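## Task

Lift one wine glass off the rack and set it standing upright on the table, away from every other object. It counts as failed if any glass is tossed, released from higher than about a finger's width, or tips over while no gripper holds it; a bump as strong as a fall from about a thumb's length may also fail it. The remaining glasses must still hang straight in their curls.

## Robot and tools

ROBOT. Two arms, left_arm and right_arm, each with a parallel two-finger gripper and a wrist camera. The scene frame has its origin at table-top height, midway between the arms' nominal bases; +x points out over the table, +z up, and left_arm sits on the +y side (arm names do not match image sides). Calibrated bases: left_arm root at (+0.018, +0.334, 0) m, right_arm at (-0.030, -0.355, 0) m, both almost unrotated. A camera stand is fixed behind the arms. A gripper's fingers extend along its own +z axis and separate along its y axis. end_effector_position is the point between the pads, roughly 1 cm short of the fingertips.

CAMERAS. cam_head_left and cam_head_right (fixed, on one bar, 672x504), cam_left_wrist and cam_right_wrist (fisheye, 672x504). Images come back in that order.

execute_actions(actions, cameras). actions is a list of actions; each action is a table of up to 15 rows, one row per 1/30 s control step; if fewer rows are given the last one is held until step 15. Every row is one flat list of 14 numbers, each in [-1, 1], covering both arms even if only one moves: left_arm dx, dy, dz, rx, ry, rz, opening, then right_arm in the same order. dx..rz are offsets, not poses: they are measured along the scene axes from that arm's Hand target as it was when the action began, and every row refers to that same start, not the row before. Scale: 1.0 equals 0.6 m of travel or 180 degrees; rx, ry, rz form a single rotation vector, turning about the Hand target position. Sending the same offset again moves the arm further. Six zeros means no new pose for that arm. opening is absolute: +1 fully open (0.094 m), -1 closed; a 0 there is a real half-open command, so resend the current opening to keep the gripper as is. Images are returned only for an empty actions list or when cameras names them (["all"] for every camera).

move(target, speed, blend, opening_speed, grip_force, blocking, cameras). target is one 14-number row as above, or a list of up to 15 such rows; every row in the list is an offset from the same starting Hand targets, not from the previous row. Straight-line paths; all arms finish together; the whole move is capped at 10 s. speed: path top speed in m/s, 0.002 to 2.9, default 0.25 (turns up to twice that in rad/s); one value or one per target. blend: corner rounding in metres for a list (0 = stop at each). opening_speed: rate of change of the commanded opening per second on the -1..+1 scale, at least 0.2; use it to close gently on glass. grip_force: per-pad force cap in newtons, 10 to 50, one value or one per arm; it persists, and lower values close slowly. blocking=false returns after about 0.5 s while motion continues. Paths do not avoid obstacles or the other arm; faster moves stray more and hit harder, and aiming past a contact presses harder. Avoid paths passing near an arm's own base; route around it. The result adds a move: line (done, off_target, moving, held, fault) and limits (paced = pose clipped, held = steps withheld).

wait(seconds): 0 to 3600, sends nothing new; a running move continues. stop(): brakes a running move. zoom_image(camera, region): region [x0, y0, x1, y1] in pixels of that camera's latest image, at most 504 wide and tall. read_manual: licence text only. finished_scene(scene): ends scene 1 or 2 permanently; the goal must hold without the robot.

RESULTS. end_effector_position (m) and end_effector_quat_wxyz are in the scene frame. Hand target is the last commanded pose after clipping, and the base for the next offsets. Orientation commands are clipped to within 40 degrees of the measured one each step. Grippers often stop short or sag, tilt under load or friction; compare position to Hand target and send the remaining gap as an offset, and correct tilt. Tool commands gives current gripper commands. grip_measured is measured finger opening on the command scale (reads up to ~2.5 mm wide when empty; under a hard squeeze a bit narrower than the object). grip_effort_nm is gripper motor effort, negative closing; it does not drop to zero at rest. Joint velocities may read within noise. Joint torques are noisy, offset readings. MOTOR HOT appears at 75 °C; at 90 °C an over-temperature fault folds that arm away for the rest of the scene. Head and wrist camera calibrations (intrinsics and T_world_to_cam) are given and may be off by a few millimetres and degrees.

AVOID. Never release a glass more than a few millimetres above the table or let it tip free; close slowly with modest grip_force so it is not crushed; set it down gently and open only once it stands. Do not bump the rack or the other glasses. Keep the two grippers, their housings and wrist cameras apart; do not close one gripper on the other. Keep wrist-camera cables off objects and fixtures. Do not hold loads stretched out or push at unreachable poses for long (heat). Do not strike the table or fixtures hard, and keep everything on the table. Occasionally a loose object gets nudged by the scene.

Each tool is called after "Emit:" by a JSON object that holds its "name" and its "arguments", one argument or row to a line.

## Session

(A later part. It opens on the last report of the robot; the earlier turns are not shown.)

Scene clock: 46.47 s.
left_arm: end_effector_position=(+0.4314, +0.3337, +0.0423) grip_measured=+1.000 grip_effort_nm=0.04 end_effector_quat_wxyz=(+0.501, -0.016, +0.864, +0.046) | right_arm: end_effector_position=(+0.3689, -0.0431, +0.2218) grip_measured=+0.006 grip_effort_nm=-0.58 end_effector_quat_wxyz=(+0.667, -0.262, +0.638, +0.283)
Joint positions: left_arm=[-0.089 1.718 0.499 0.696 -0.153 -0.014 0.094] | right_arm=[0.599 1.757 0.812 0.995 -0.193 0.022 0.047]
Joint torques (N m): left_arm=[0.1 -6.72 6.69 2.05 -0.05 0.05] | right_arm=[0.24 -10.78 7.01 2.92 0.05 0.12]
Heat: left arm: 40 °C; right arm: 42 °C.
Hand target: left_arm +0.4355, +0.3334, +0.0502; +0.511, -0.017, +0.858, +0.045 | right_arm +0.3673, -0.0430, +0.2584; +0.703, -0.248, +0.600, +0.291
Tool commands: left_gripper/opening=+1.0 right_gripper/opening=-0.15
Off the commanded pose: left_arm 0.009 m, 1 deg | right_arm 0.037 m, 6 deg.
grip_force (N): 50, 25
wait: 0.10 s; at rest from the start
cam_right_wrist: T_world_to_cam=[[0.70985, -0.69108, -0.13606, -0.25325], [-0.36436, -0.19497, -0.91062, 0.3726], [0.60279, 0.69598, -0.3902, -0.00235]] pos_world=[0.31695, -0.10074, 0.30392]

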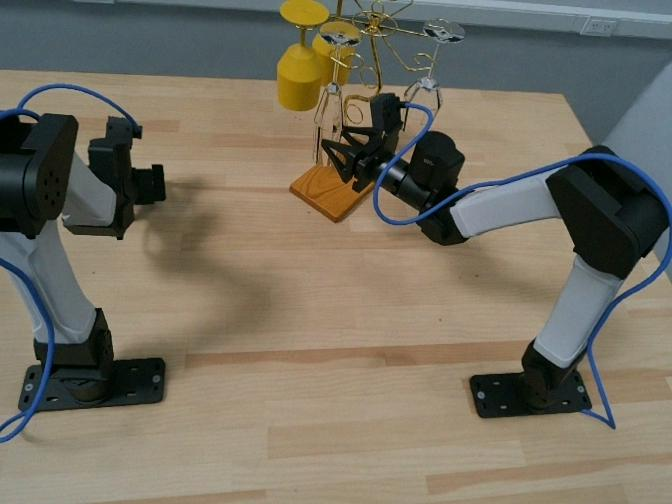

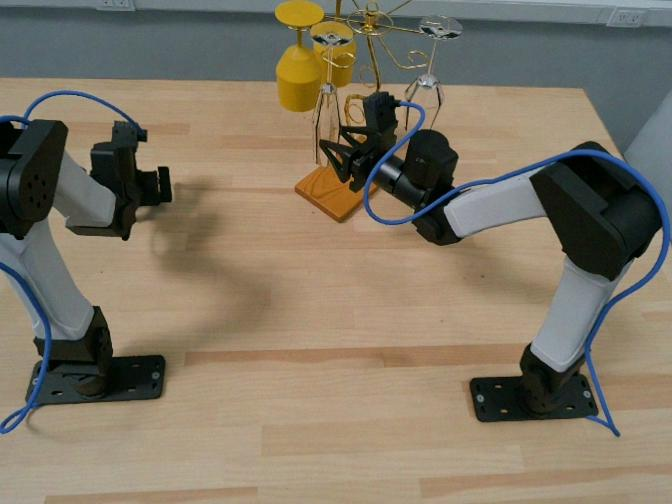

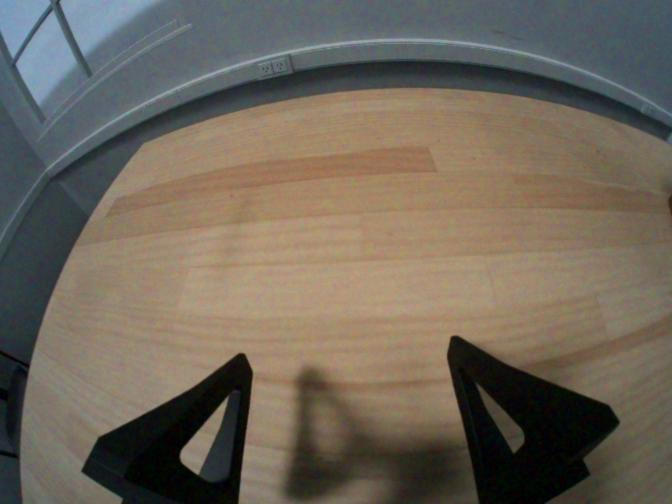

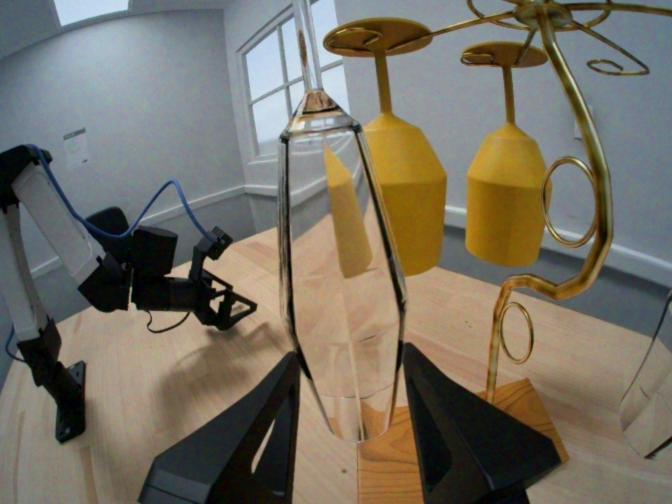

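Emit:
{"name": "move", "arguments": {
  "target": [0,0,0,0,0,0,1, 0.0262,-0.0352,0,0,0,-0.0166,-0.15],
  "speed": 0.06,
  "cameras": ["cam_head_left","cam_head_right","cam_right_wrist"]
}}

Emit:
{"name": "zoom_image", "arguments": {
  "camera": "cam_head_left",
  "region": [315, 10, 415, 110]
}}

Emit:
{"name": "zoom_image", "arguments": {
  "camera": "cam_head_right",
  "region": [305, 10, 405, 110]
}}

Scene clock: 51.43 s.
left_arm: end_effector_position=(+0.4314, +0.3337, +0.0423) grip_measured=+1.000 grip_effort_nm=0.04 end_effector_quat_wxyz=(+0.501, -0.016, +0.864, +0.046) | right_arm: end_effector_position=(+0.3819, -0.0604, +0.2219) grip_measured=+0.006 grip_effort_nm=-0.58 end_effector_quat_wxyz=(+0.673, -0.247, +0.644, +0.268)
Joint positions: left_arm=[-0.089 1.718 0.499 0.696 -0.153 -0.014 0.094] | right_arm=[0.558 1.757 0.812 0.996 -0.19 0.022 0.047]
Joint torques (N m): left_arm=[-0.16 -6.46 6.87 2 -0.03 0.09] | right_arm=[-0.43 -10.82 7.19 2.92 0.04 0.11]
Heat: left arm: 41 °C; right arm: 44 °C.
Hand target: left_arm +0.4355, +0.3334, +0.0502; +0.511, -0.017, +0.858, +0.045 | right_arm +0.3831, -0.0642, +0.2584; +0.710, -0.232, +0.606, +0.273
Off the commanded pose: left_arm 0.009 m, 1 deg | right_arm 0.037 m, 6 deg.
grip_force (N): 50, 25
move: off_target (right_arm)
cam_right_wrist: T_world_to_cam=[[0.67829, -0.72199, -0.13656, -0.26402], [-0.37274, -0.17792, -0.91072, 0.37822], [0.63324, 0.66863, -0.38979, -0.01149]] pos_world=[0.32734, -0.11564, 0.30392]

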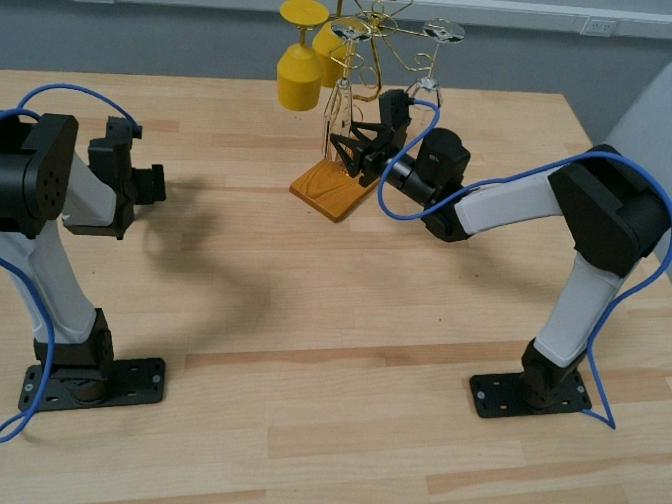

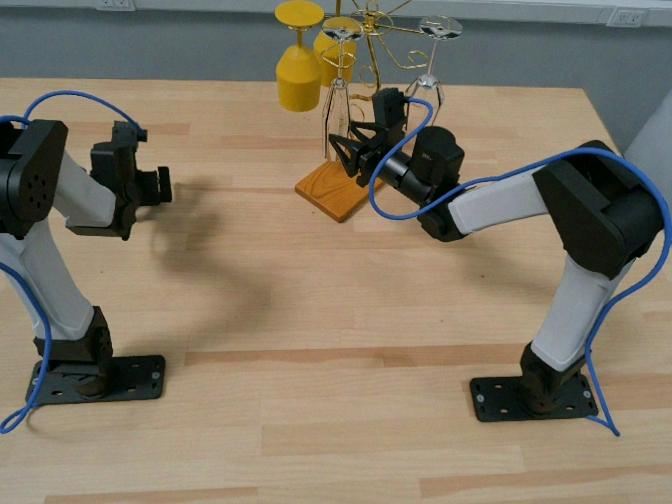

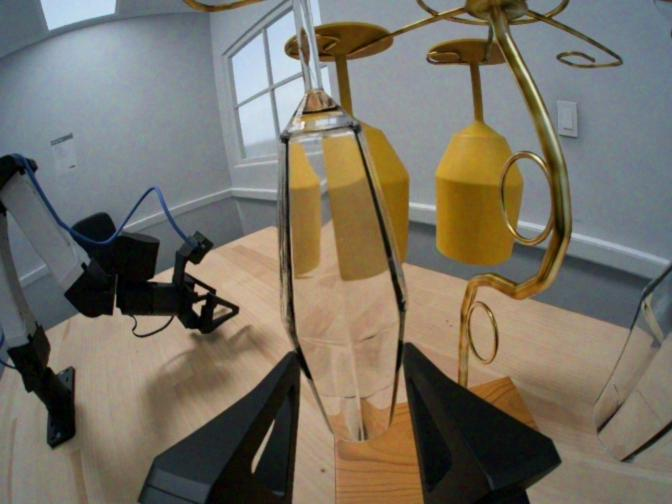

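Scaled by 5.040 from the camera's image (finer frame: 960x720).

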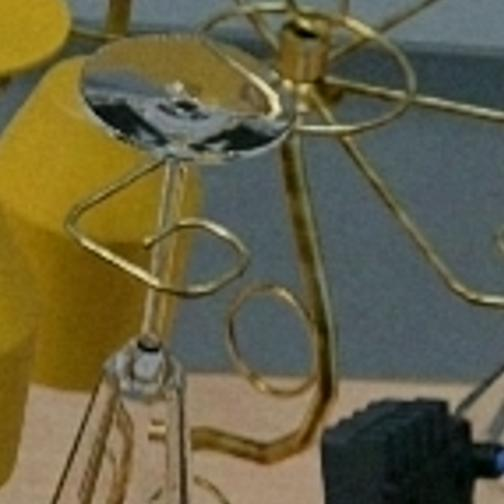

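Scaled by 5.040 from the camera's image (finer frame: 960x720).

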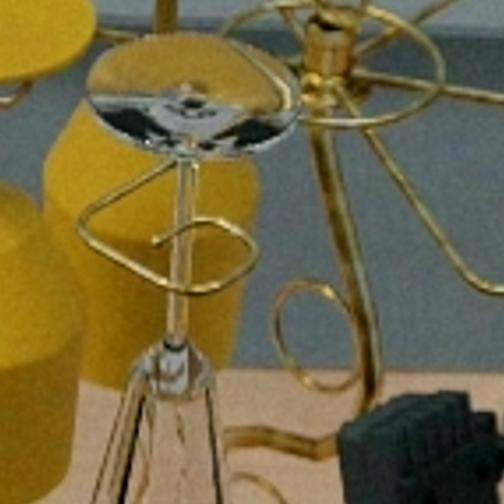

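Emit:
{"name": "move", "arguments": {
  "target": [0,0,0,0,0,0,1, -0.0587,-0.052,0,0,0,0,-0.15],
  "speed": 0.06,
  "cameras": ["cam_head_left","cam_head_right","cam_right_wrist"]
}}

Emit:
{"name": "zoom_image", "arguments": {
  "camera": "cam_head_left",
  "region": [315, 10, 415, 110]
}}

Emit:
{"name": "zoom_image", "arguments": {
  "camera": "cam_head_right",
  "region": [305, 10, 405, 110]
}}

Scene clock: 54.37 s.
left_arm: end_effector_position=(+0.4314, +0.3337, +0.0423) grip_measured=+1.000 grip_effort_nm=0.04 end_effector_quat_wxyz=(+0.501, -0.016, +0.864, +0.046) | right_arm: end_effector_position=(+0.3552, -0.0900, +0.2216) grip_measured=+0.006 grip_effort_nm=-0.58 end_effector_quat_wxyz=(+0.676, -0.239, +0.647, +0.261)
Joint positions: left_arm=[-0.089 1.718 0.499 0.696 -0.153 -0.014 0.094] | right_arm=[0.534 1.623 0.654 1.019 -0.19 0.025 0.047]
Joint torques (N m): left_arm=[0.03 -6.71 6.78 2 -0.07 0] | right_arm=[-0.85 -11.7 5.27 2.82 -0.21 0.1]
Heat: left arm: 41 °C; right arm: 44 °C.
Hand target: left_arm +0.4355, +0.3334, +0.0502; +0.511, -0.017, +0.858, +0.045 | right_arm +0.3479, -0.0954, +0.2584; +0.710, -0.232, +0.606, +0.273
Off the commanded pose: left_arm 0.009 m, 1 deg | right_arm 0.038 m, 6 deg.
grip_force (N): 50, 25
move: off_target (right_arm)
cam_right_wrist: T_world_to_cam=[[0.66091, -0.73752, -0.1388, -0.26203], [-0.37816, -0.16753, -0.91046, 0.36553], [0.64822, 0.65422, -0.38962, 0.01847]] pos_world=[0.29943, -0.14409, 0.30362]

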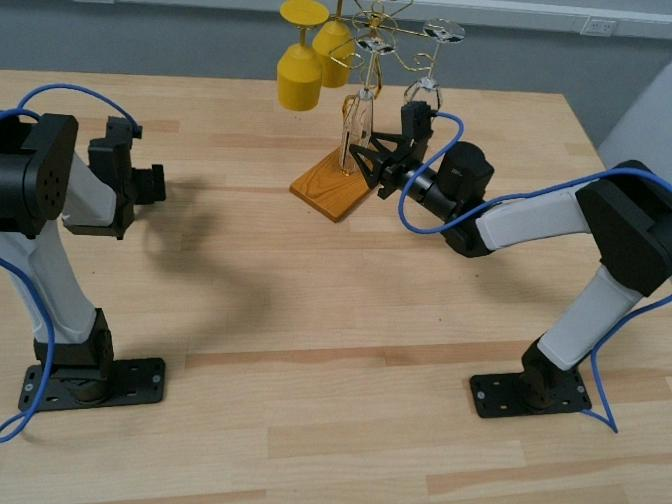

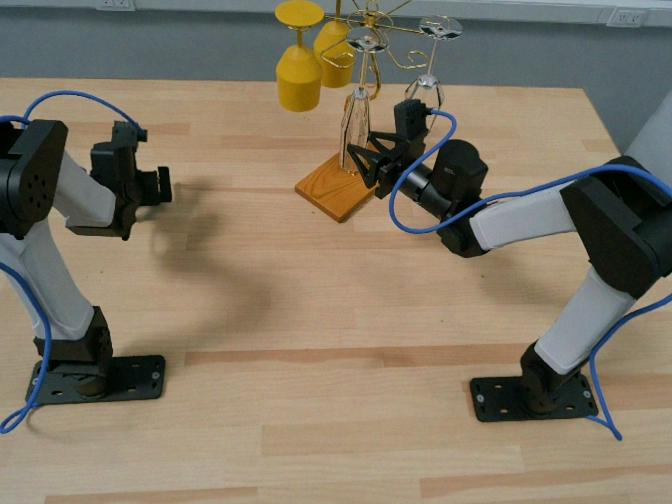

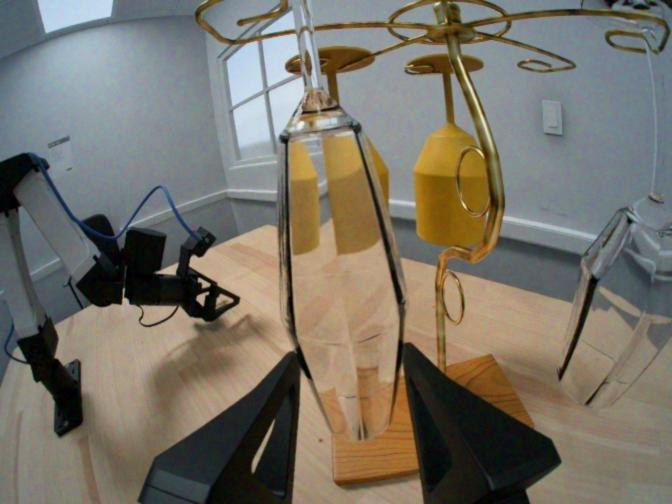

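Scaled by 5.040 from the camera's image (finer frame: 960x720).

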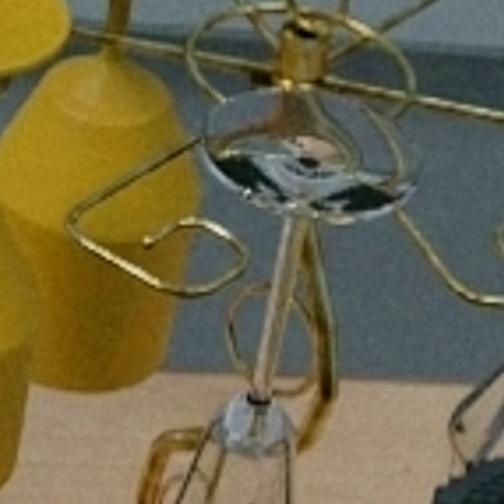

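Scaled by 5.040 from the camera's image (finer frame: 960x720).

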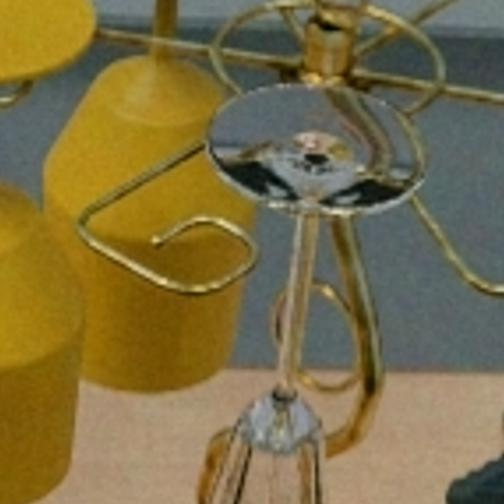

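Emit:
{"name": "move", "arguments": {
  "target": [0,0,0,0,0,0,1, -0.2,-0.0067,0,0,0,0,-0.15],
  "speed": 0.12,
  "cameras": ["cam_head_left","cam_right_wrist"]
}}

Scene clock: 58.50 s.
left_arm: end_effector_position=(+0.4314, +0.3337, +0.0423) grip_measured=+1.000 grip_effort_nm=0.04 end_effector_quat_wxyz=(+0.501, -0.016, +0.864, +0.046) | right_arm: end_effector_position=(+0.2315, -0.0955, +0.2424) grip_measured=+0.006 grip_effort_nm=-0.58 end_effector_quat_wxyz=(+0.692, -0.242, +0.625, +0.269)
Joint positions: left_arm=[-0.089 1.718 0.499 0.696 -0.153 -0.014 0.094] | right_arm=[0.818 1.14 0.329 0.912 0.074 -0.006 0.047]
Joint torques (N m): left_arm=[0.06 -6.57 6.75 2.03 -0.11 0.06] | right_arm=[0.35 -5.38 5.79 2.48 0.09 -0.02]
Heat: left arm: 41 °C; right arm: 45 °C.
Hand target: left_arm +0.4355, +0.3334, +0.0502; +0.511, -0.017, +0.858, +0.045 | right_arm +0.2279, -0.0994, +0.2584; +0.710, -0.232, +0.606, +0.273
Off the commanded pose: left_arm 0.009 m, 1 deg | right_arm 0.017 m, 3 deg.
grip_force (N): 50, 25
move: off_target (right_arm)
cam_right_wrist: T_world_to_cam=[[0.68024, -0.72224, -0.12504, -0.18784], [-0.33146, -0.15094, -0.93132, 0.33263], [0.65376, 0.67497, -0.34207, 0.09948]] pos_world=[0.17299, -0.1526, 0.32033]

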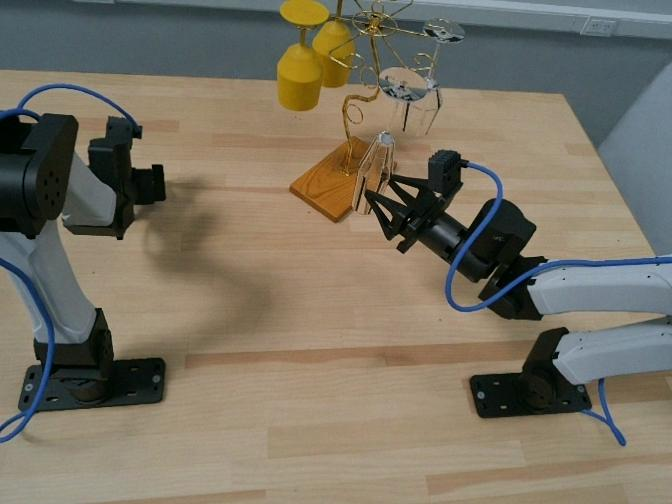

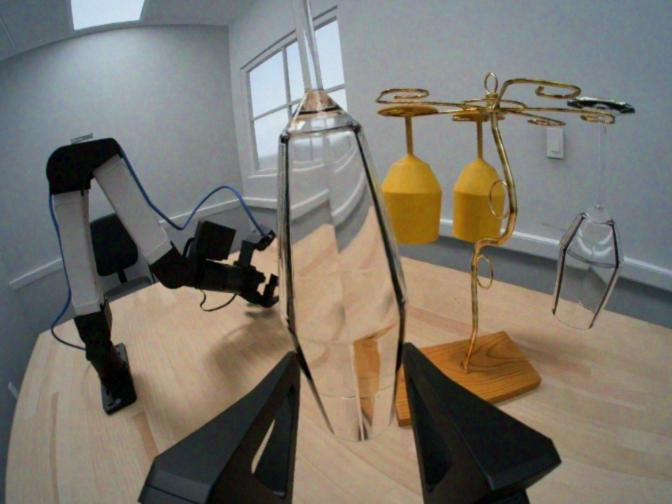

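Emit:
{"name": "move", "arguments": {
  "target": [
    [0,0,0,0,0,0,1, 0.1085,-0.221,0.0193,-0.0350,0.0363,0.0168,-0.15],
    [0,0,0,0,0,0,1, 0.1582,-0.35,0.002,0.1474,0.2738,0.0529,-0.15]
  ],
  "speed": 0.22,
  "blend": 0.03,
  "grip_force": [50, 30],
  "cameras": ["cam_head_left","cam_right_wrist"]
}}

Scene clock: 67.83 s.
left_arm: end_effector_position=(+0.4314, +0.3337, +0.0423) grip_measured=+1.000 grip_effort_nm=0.04 end_effector_quat_wxyz=(+0.501, -0.016, +0.864, +0.046) | right_arm: end_effector_position=(+0.3177, -0.3075, +0.2395) grip_measured=+0.000 grip_effort_nm=-0.67 end_effector_quat_wxyz=(+0.385, +0.044, +0.756, +0.527)
Joint positions: left_arm=[-0.089 1.718 0.499 0.696 -0.153 -0.014 0.094] | right_arm=[-0.342 1.277 0.751 0.111 -1.197 0.608 0.047]
Joint torques (N m): left_arm=[0.13 -6.64 6.78 1.97 -0.06 0.07] | right_arm=[-0.8 -3.9 10.37 2.02 -0.49 -0.08]
Heat: left arm: 42 °C; right arm: 44 °C.
Hand target: left_arm +0.4355, +0.3334, +0.0502; +0.511, -0.017, +0.858, +0.045 | right_arm +0.3228, -0.3094, +0.2595; +0.404, +0.018, +0.747, +0.527
Off the commanded pose: left_arm 0.009 m, 1 deg | right_arm 0.021 m, 4 deg.
grip_force (N): 50, 30
move: off_target (right_arm)
cam_right_wrist: T_world_to_cam=[[0.25163, -0.37734, -0.89123, 0.02575], [-0.93738, 0.13414, -0.32145, 0.46053], [0.24084, 0.91631, -0.31996, 0.38532]] pos_world=[0.33241, -0.40513, 0.29427]

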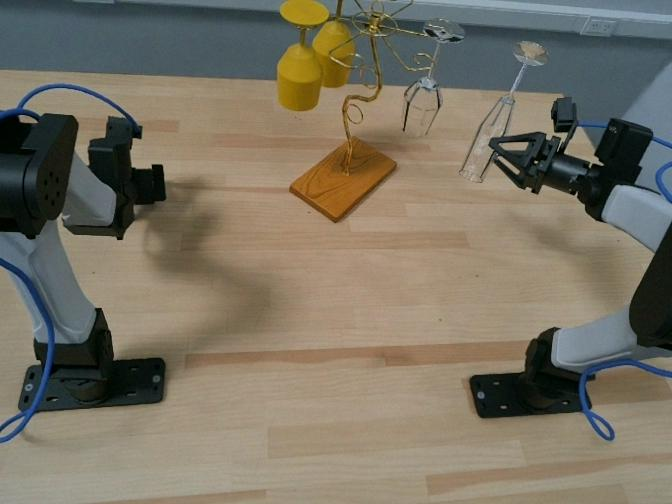

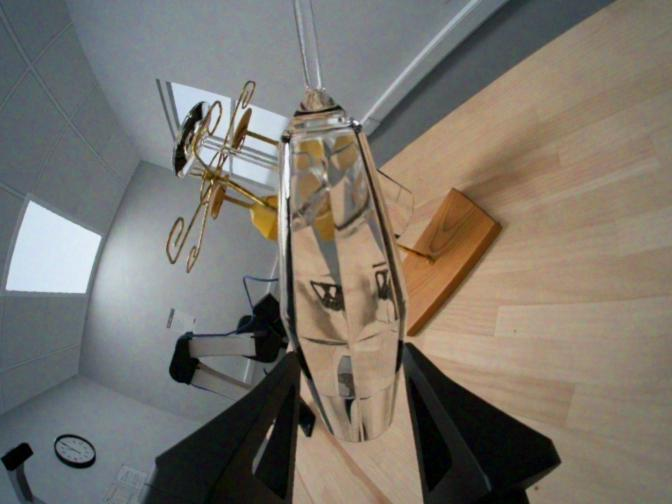

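Emit:
{"name": "move", "arguments": {
  "target": [
    [0,0,0,0,0,0,1, 0.001,-0.082,0.0353,0.2438,0.3088,-0.0032,-0.15],
    [0,0,0,0,0,0,1, -0.0083,-0.076,0.0435,0.4102,0.565,-0.0234,-0.15]
  ],
  "speed": 0.22,
  "blend": 0.03,
  "cameras": ["cam_head_left","cam_head_right","cam_right_wrist"]
}}

Scene clock: 74.17 s.
left_arm: end_effector_position=(+0.4314, +0.3337, +0.0423) grip_measured=+1.000 grip_effort_nm=0.04 end_effector_quat_wxyz=(+0.501, -0.016, +0.864, +0.046) | right_arm: end_effector_position=(+0.3154, -0.3515, +0.2705) grip_measured=+0.000 grip_effort_nm=-0.67 end_effector_quat_wxyz=(-0.340, +0.636, +0.354, +0.595)
Joint positions: left_arm=[-0.089 1.718 0.499 0.696 -0.153 -0.014 0.094] | right_arm=[-0.514 1.547 1.194 -0.802 -1.504 1.997 0.047]
Joint torques (N m): left_arm=[0.02 -6.72 6.74 1.96 -0.03 0.1] | right_arm=[-0.96 -5.6 9.14 0.74 -0.93 0.15]
Heat: left arm: 42 °C; right arm: 43 °C.
Hand target: left_arm +0.4355, +0.3334, +0.0502; +0.511, -0.017, +0.858, +0.045 | right_arm +0.3178, -0.3549, +0.2857; -0.347, +0.621, +0.356, +0.606
Off the commanded pose: left_arm 0.009 m, 1 deg | right_arm 0.016 m, 2 deg.
grip_force (N): 50, 30
move: off_target (right_arm)
cam_right_wrist: T_world_to_cam=[[-0.84326, 0.52039, 0.13454, 0.42084], [-0.0954, -0.39124, 0.91533, -0.31054], [0.52897, 0.75903, 0.37956, 0.10071]] pos_world=[0.27198, -0.41694, 0.1894]

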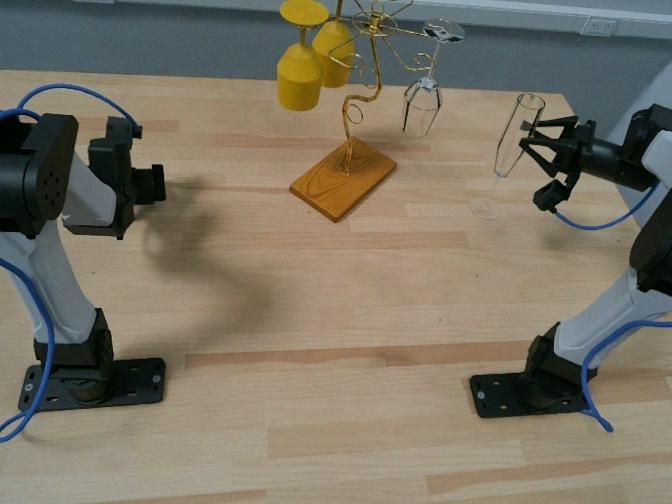

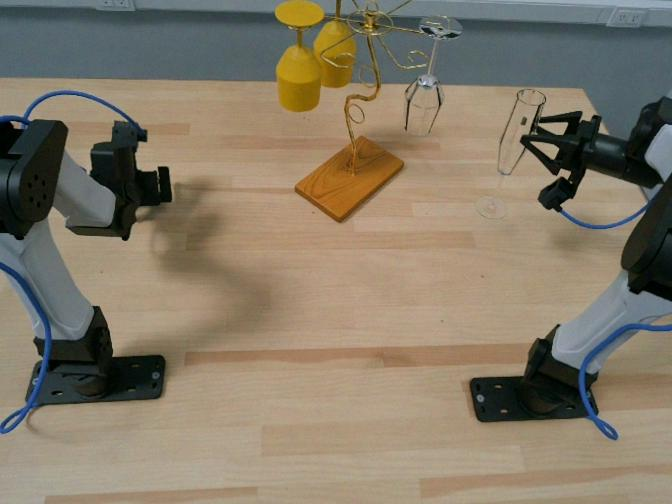

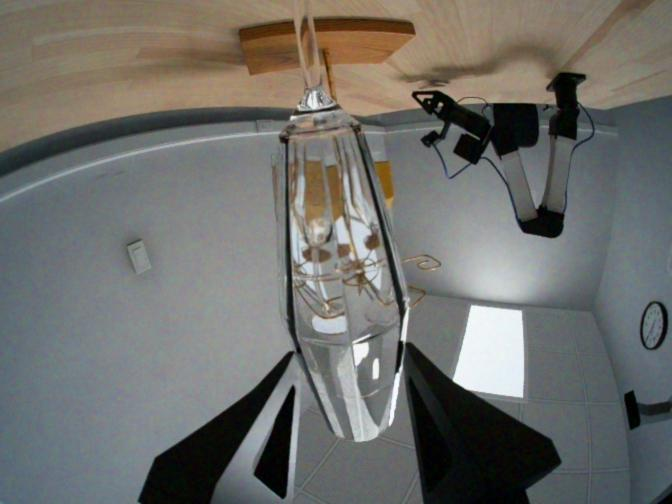

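Emit:
{"name": "zoom_image", "arguments": {
  "camera": "cam_head_left",
  "region": [460, 80, 600, 230]
}}

Emit:
{"name": "zoom_image", "arguments": {
  "camera": "cam_head_left",
  "region": [390, 10, 480, 150]
}}

Emit:
{"name": "zoom_image", "arguments": {
  "camera": "cam_head_right",
  "region": [460, 80, 600, 230]
}}

Scaled by 3.360 from the camera's image (finer frame: 960x720).

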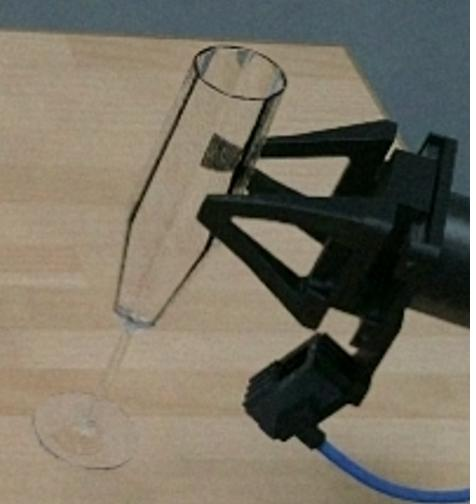

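Scaled by 3.600 from the camera's image (finer frame: 960x720).

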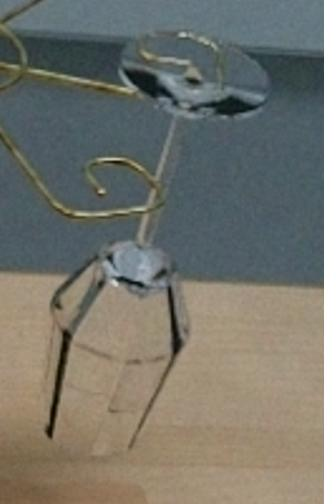

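Scaled by 3.360 from the camera's image (finer frame: 960x720).

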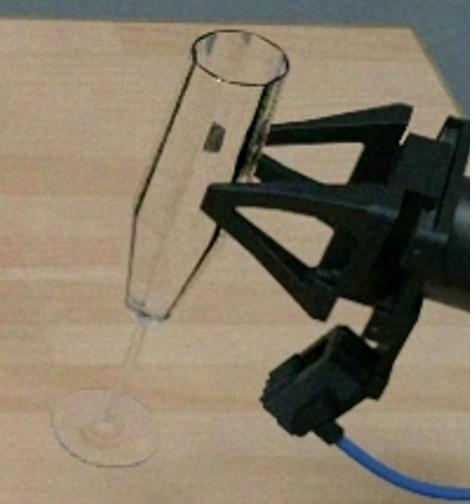

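Emit:
{"name": "move", "arguments": {
  "target": [0,0,0,0,0,0,1, 0,0,-0.1,0.0113,-0.0134,0,-0.15],
  "speed": 0.1,
  "cameras": []
}}

Scene clock: 79.77 s.
left_arm: end_effector_position=(+0.4314, +0.3337, +0.0423) grip_measured=+1.000 grip_effort_nm=0.04 end_effector_quat_wxyz=(+0.501, -0.016, +0.864, +0.046) | right_arm: end_effector_position=(+0.3180, -0.3527, +0.2212) grip_measured=+0.000 grip_effort_nm=-0.67 end_effector_quat_wxyz=(-0.343, +0.627, +0.359, +0.600)
Joint positions: left_arm=[-0.089 1.718 0.499 0.696 -0.153 -0.014 0.094] | right_arm=[-0.514 1.632 1.079 -0.701 -1.524 1.886 0.047]
Joint torques (N m): left_arm=[0.06 -6.34 6.84 2.03 -0.03 0.06] | right_arm=[-0.9 -6.37 5.16 0.95 -0.94 0]
Heat: left arm: 42 °C; right arm: 42 °C.
Hand target: left_arm +0.4355, +0.3334, +0.0502; +0.511, -0.017, +0.858, +0.045 | right_arm +0.3178, -0.3549, +0.2257; -0.351, +0.602, +0.352, +0.625
Off the commanded pose: left_arm 0.009 m, 1 deg | right_arm 0.005 m, 4 deg.
joint sent to its limit (right arm) — joint 5 (wrist yaw), lower limit. The joint targets still meet the commanded pose.
grip_force (N): 50, 30
move: off_target (right_arm)

Emit:
{"name": "move", "arguments": {
  "target": [0,0,0,0,0,0,1, 0,0,-0.058,0,0,0,-0.15],
  "speed": 0.06,
  "cameras": ["cam_head_left","cam_head_right","cam_right_wrist"]
}}

Emit:
{"name": "zoom_image", "arguments": {
  "camera": "cam_head_left",
  "region": [460, 90, 600, 240]
}}

Emit:
{"name": "zoom_image", "arguments": {
  "camera": "cam_head_right",
  "region": [460, 90, 600, 240]
}}

Scene clock: 81.27 s.
left_arm: end_effector_position=(+0.4314, +0.3337, +0.0423) grip_measured=+1.000 grip_effort_nm=0.04 end_effector_quat_wxyz=(+0.501, -0.016, +0.864, +0.046) | right_arm: end_effector_position=(+0.3167, -0.3518, +0.1963) grip_measured=+0.000 grip_effort_nm=-0.67 end_effector_quat_wxyz=(-0.350, +0.614, +0.360, +0.609)
Joint positions: left_arm=[-0.089 1.718 0.499 0.696 -0.153 -0.014 0.094] | right_arm=[-0.514 1.694 1.023 -0.656 -1.557 1.807 0.047]
Joint torques (N m): left_arm=[-0.08 -6.54 6.6 1.97 -0.09 0.11] | right_arm=[-0.88 -5.57 4.44 0.84 -0.63 -0.09]
Heat: left arm: 42 °C; right arm: 42 °C.
Hand target: left_arm +0.4355, +0.3334, +0.0502; +0.511, -0.017, +0.858, +0.045 | right_arm +0.3178, -0.3549, +0.1909; -0.351, +0.602, +0.352, +0.625
Off the commanded pose: left_arm 0.009 m, 1 deg | right_arm 0.006 m, 3 deg.
joint sent to its limit (right arm) — joint 5 (wrist yaw), lower limit. The joint targets still meet the commanded pose.
grip_force (N): 50, 30
move: off_target (right_arm)
cam_right_wrist: T_world_to_cam=[[-0.8608, 0.49583, 0.11484, 0.43286], [-0.12324, -0.42199, 0.89818, -0.24112], [0.4938, 0.759, 0.42435, 0.13082]] pos_world=[0.27828, -0.41566, 0.11135]

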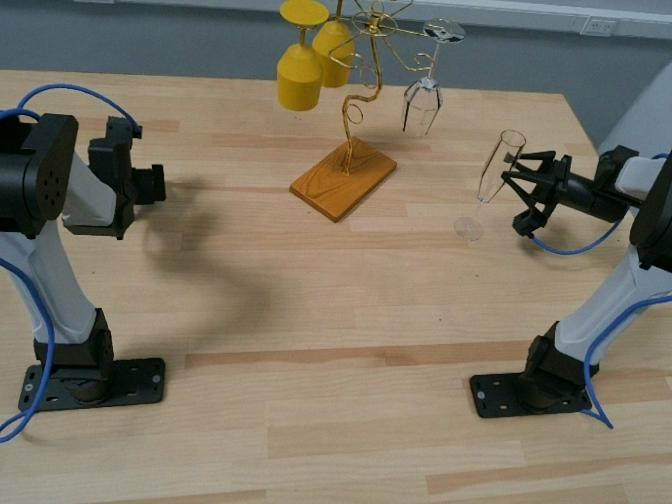

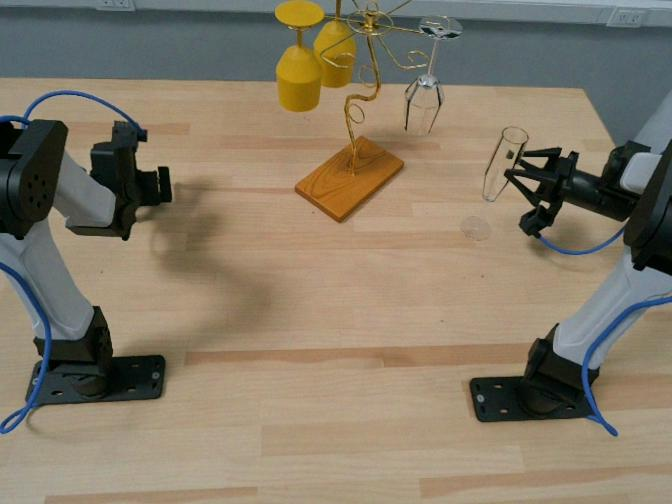

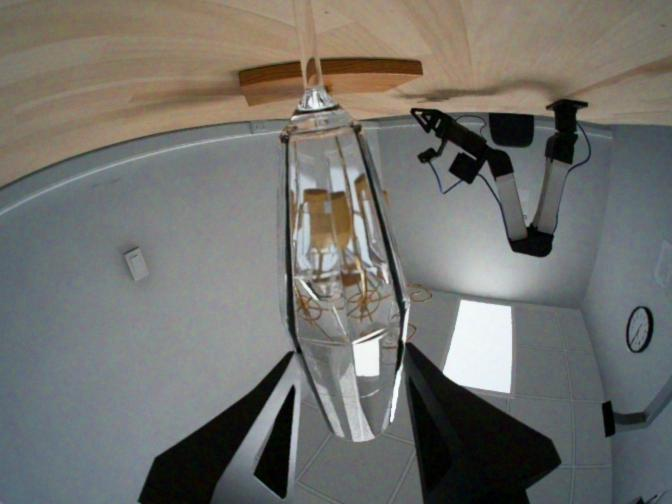

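Scaled by 3.360 from the camera's image (finer frame: 960x720).

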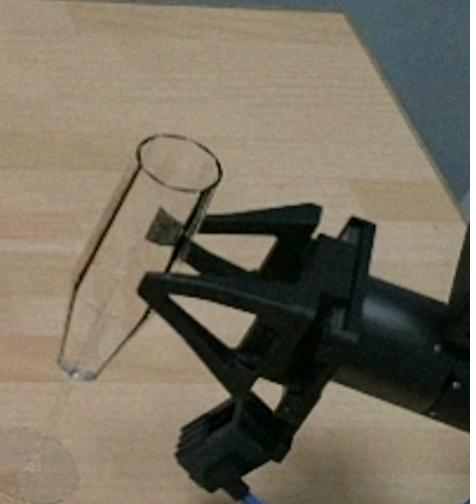

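Scaled by 3.360 from the camera's image (finer frame: 960x720).

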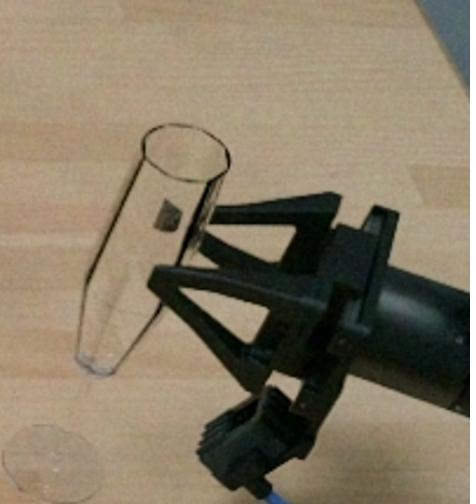

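Emit:
{"name": "move", "arguments": {
  "target": [0,0,0,0,0,0,1, 0,0,-0.02,0,0,0,-0.15],
  "speed": 0.04,
  "cameras": []
}}

Scene clock: 82.57 s.
left_arm: end_effector_position=(+0.4314, +0.3337, +0.0423) grip_measured=+1.000 grip_effort_nm=0.04 end_effector_quat_wxyz=(+0.501, -0.016, +0.864, +0.046) | right_arm: end_effector_position=(+0.3166, -0.3528, +0.1948) grip_measured=+0.000 grip_effort_nm=-0.68 end_effector_quat_wxyz=(-0.349, +0.610, +0.360, +0.614)
Joint positions: left_arm=[-0.089 1.718 0.499 0.696 -0.153 -0.014 0.094] | right_arm=[-0.517 1.703 1.021 -0.656 -1.568 1.787 0.047]
Joint torques (N m): left_arm=[0.06 -6.34 6.78 2.04 -0.09 0.02] | right_arm=[-0.7 -3.95 3.23 0.89 -0.53 -0.27]
Heat: left arm: 42 °C; right arm: 42 °C.
Hand target: left_arm +0.4355, +0.3334, +0.0502; +0.511, -0.017, +0.858, +0.045 | right_arm +0.3178, -0.3550, +0.1789; -0.350, +0.602, +0.352, +0.625
Off the commanded pose: left_arm 0.009 m, 1 deg | right_arm 0.016 m, 2 deg.
joint read past its limit (right arm) — joint 5 (wrist yaw), lower limit.
joint sent to its limit (right arm) — joint 5 (wrist yaw), lower limit. The joint targets still meet the commanded pose.
grip_force (N): 50, 30
move: off_target (right_arm)

Emit:
{"name": "wait", "arguments": {
  "seconds": 0.1,
  "cameras": ["cam_head_left","cam_head_right","cam_right_wrist"]
}}

Emit:
{"name": "zoom_image", "arguments": {
  "camera": "cam_head_left",
  "region": [440, 110, 590, 260]
}}

Emit:
{"name": "zoom_image", "arguments": {
  "camera": "cam_right_wrist",
  "region": [200, 0, 450, 200]
}}

Scene clock: 82.90 s.
left_arm: end_effector_position=(+0.4314, +0.3337, +0.0423) grip_measured=+1.000 grip_effort_nm=0.04 end_effector_quat_wxyz=(+0.501, -0.016, +0.864, +0.046) | right_arm: end_effector_position=(+0.3166, -0.3528, +0.1948) grip_measured=+0.000 grip_effort_nm=-0.67 end_effector_quat_wxyz=(-0.349, +0.610, +0.360, +0.614)
Joint positions: left_arm=[-0.089 1.718 0.499 0.696 -0.153 -0.014 0.094] | right_arm=[-0.517 1.703 1.021 -0.656 -1.568 1.787 0.047]
Joint torques (N m): left_arm=[0.02 -6.54 6.6 2.04 -0.03 0.07] | right_arm=[-0.73 -3.86 3.33 0.9 -0.54 -0.27]
Heat: left arm: 42 °C; right arm: 42 °C.
Hand target: left_arm +0.4355, +0.3334, +0.0502; +0.511, -0.017, +0.858, +0.045 | right_arm +0.3178, -0.3550, +0.1789; -0.350, +0.602, +0.352, +0.625
Tool commands: left_gripper/opening=+1.0 right_gripper/opening=-0.15
Off the commanded pose: left_arm 0.009 m, 1 deg | right_arm 0.016 m, 2 deg.
joint read past its limit (right arm) — joint 5 (wrist yaw), lower limit.
grip_force (N): 50, 30
wait: 0.10 s; at rest from the start
cam_right_wrist: T_world_to_cam=[[-0.86196, 0.49541, 0.10765, 0.43506], [-0.13375, -0.42702, 0.8943, -0.23798], [0.48901, 0.75645, 0.43434, 0.13089]] pos_world=[0.27917, -0.41617, 0.10914]

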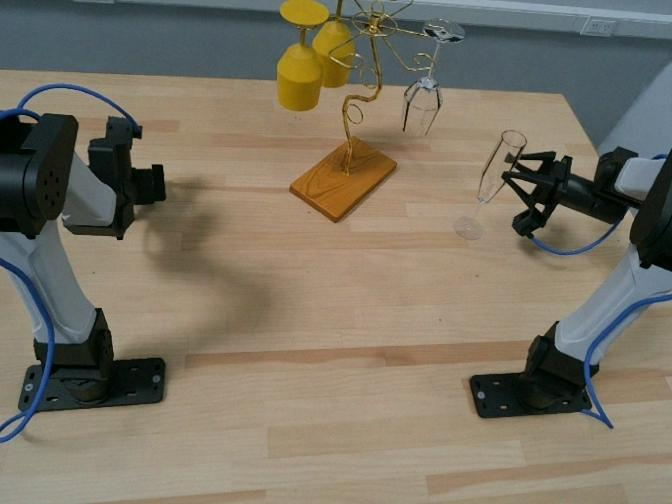

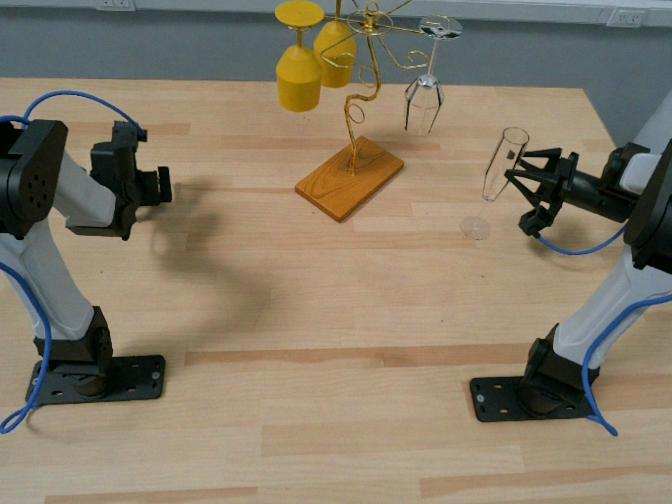

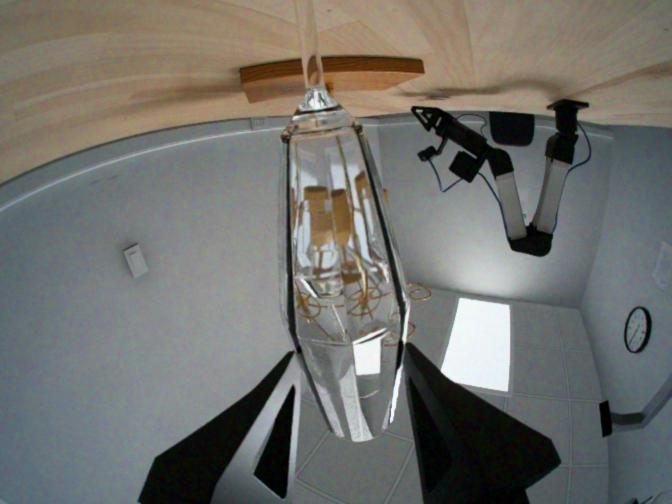

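Scaled by 3.360 from the camera's image (finer frame: 960x720).

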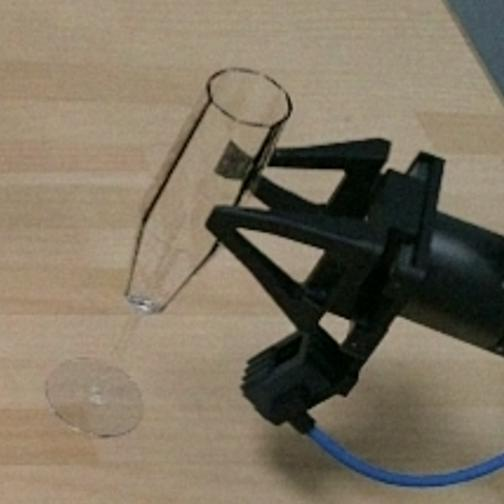

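Scaled by 2.016 from the camera's image (finer frame: 960x720).

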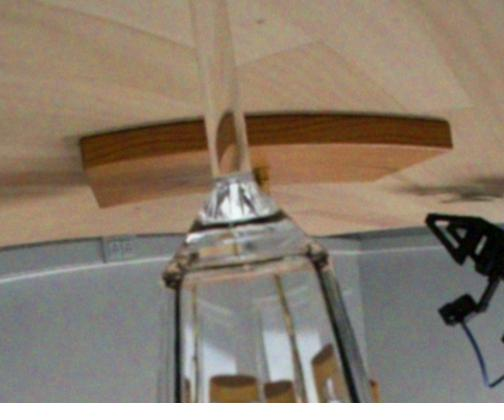

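Emit:
{"name": "zoom_image", "arguments": {
  "camera": "cam_head_left",
  "region": [440, 190, 510, 260]
}}

Emit:
{"name": "zoom_image", "arguments": {
  "camera": "cam_head_right",
  "region": [445, 190, 515, 260]
}}

Emit:
{"name": "zoom_image", "arguments": {
  "camera": "cam_head_left",
  "region": [490, 170, 660, 280]
}}

Scaled by 7.200 from the camera's image (finer frame: 960x720).

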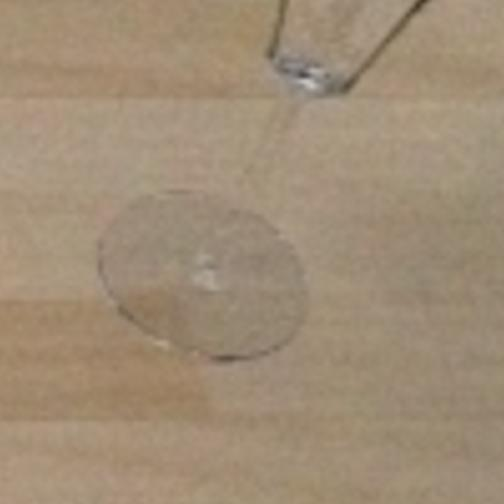

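Scaled by 7.200 from the camera's image (finer frame: 960x720).

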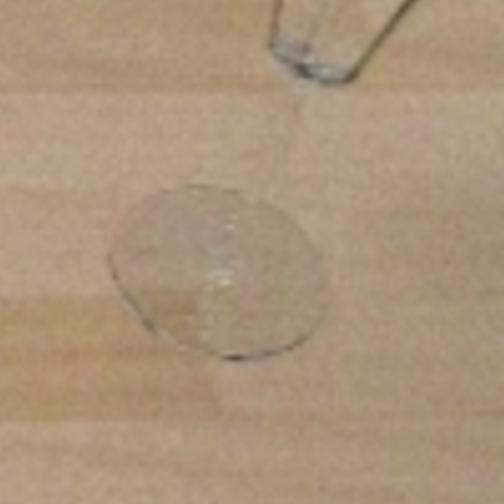

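Scaled by 2.965 from the camera's image (finer frame: 960x720).

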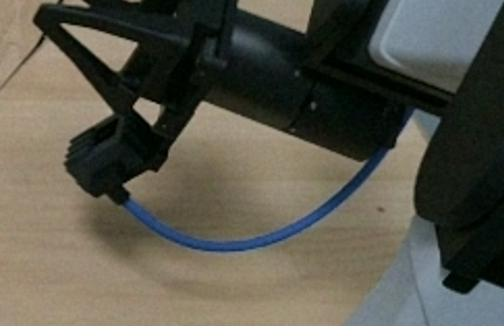

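Emit:
{"name": "move", "arguments": {
  "target": [0,0,0,0,0,0,1, 0,0,-0.01,0,0,0,-0.15],
  "speed": 0.04,
  "cameras": ["cam_head_left"]
}}

Scene clock: 88.47 s.
left_arm: end_effector_position=(+0.4314, +0.3337, +0.0423) grip_measured=+1.000 grip_effort_nm=0.04 end_effector_quat_wxyz=(+0.501, -0.016, +0.864, +0.046) | right_arm: end_effector_position=(+0.3164, -0.3527, +0.1944) grip_measured=+0.000 grip_effort_nm=-0.67 end_effector_quat_wxyz=(-0.348, +0.609, +0.361, +0.615)
Joint positions: left_arm=[-0.089 1.718 0.499 0.696 -0.153 -0.014 0.094] | right_arm=[-0.517 1.703 1.019 -0.656 -1.568 1.782 0.047]
Joint torques (N m): left_arm=[-0.09 -6.45 6.79 2.01 -0.06 0.1] | right_arm=[-0.73 -2.67 2.66 0.97 -0.53 -0.37]
Heat: left arm: 43 °C; right arm: 42 °C.
Hand target: left_arm +0.4355, +0.3334, +0.0502; +0.511, -0.017, +0.858, +0.045 | right_arm +0.3178, -0.3550, +0.1729; -0.350, +0.602, +0.352, +0.625
Off the commanded pose: left_arm 0.009 m, 1 deg | right_arm 0.022 m, 2 deg.
joint read past its limit (right arm) — joint 5 (wrist yaw), lower limit.
joint sent to its limit (right arm) — joint 5 (wrist yaw), lower limit. The joint targets still meet the commanded pose.
grip_force (N): 50, 30
move: off_target (right_arm)

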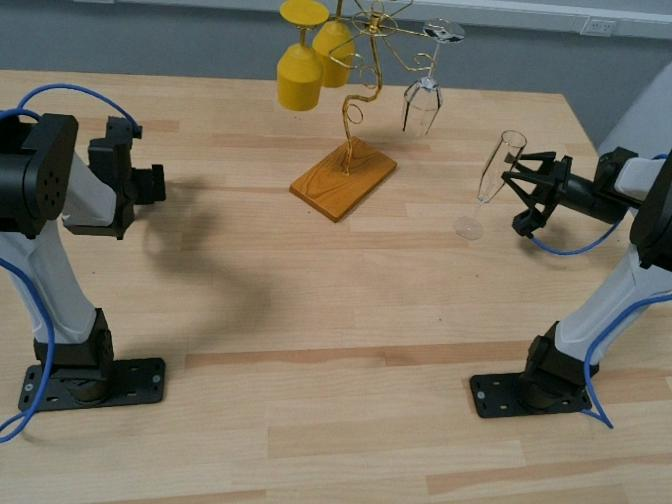

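Emit:
{"name": "move", "arguments": {
  "target": [0,0,0,0,0,0,1, 0,0,0.018,0,0,0,-0.15],
  "speed": 0.05,
  "cameras": []
}}

Scene clock: 89.97 s.
left_arm: end_effector_position=(+0.4314, +0.3337, +0.0423) grip_measured=+1.000 grip_effort_nm=0.04 end_effector_quat_wxyz=(+0.501, -0.016, +0.864, +0.046) | right_arm: end_effector_position=(+0.3164, -0.3527, +0.1944) grip_measured=+0.000 grip_effort_nm=-0.67 end_effector_quat_wxyz=(-0.349, +0.609, +0.361, +0.614)
Joint positions: left_arm=[-0.089 1.718 0.499 0.696 -0.153 -0.014 0.094] | right_arm=[-0.517 1.703 1.019 -0.656 -1.568 1.784 0.047]
Joint torques (N m): left_arm=[-0.34 -6.35 6.43 2.01 -0.07 0.06] | right_arm=[-0.66 -4.82 4.19 0.79 -0.53 -0.16]
Heat: left arm: 43 °C; right arm: 42 °C.
Hand target: left_arm +0.4355, +0.3334, +0.0502; +0.511, -0.017, +0.858, +0.045 | right_arm +0.3178, -0.3550, +0.1837; -0.350, +0.602, +0.352, +0.625
Off the commanded pose: left_arm 0.009 m, 1 deg | right_arm 0.011 m, 2 deg.
joint read past its limit (right arm) — joint 5 (wrist yaw), lower limit.
joint sent to its limit (right arm) — joint 5 (wrist yaw), lower limit. The joint targets still meet the commanded pose.
grip_force (N): 50, 30
move: off_target (right_arm)


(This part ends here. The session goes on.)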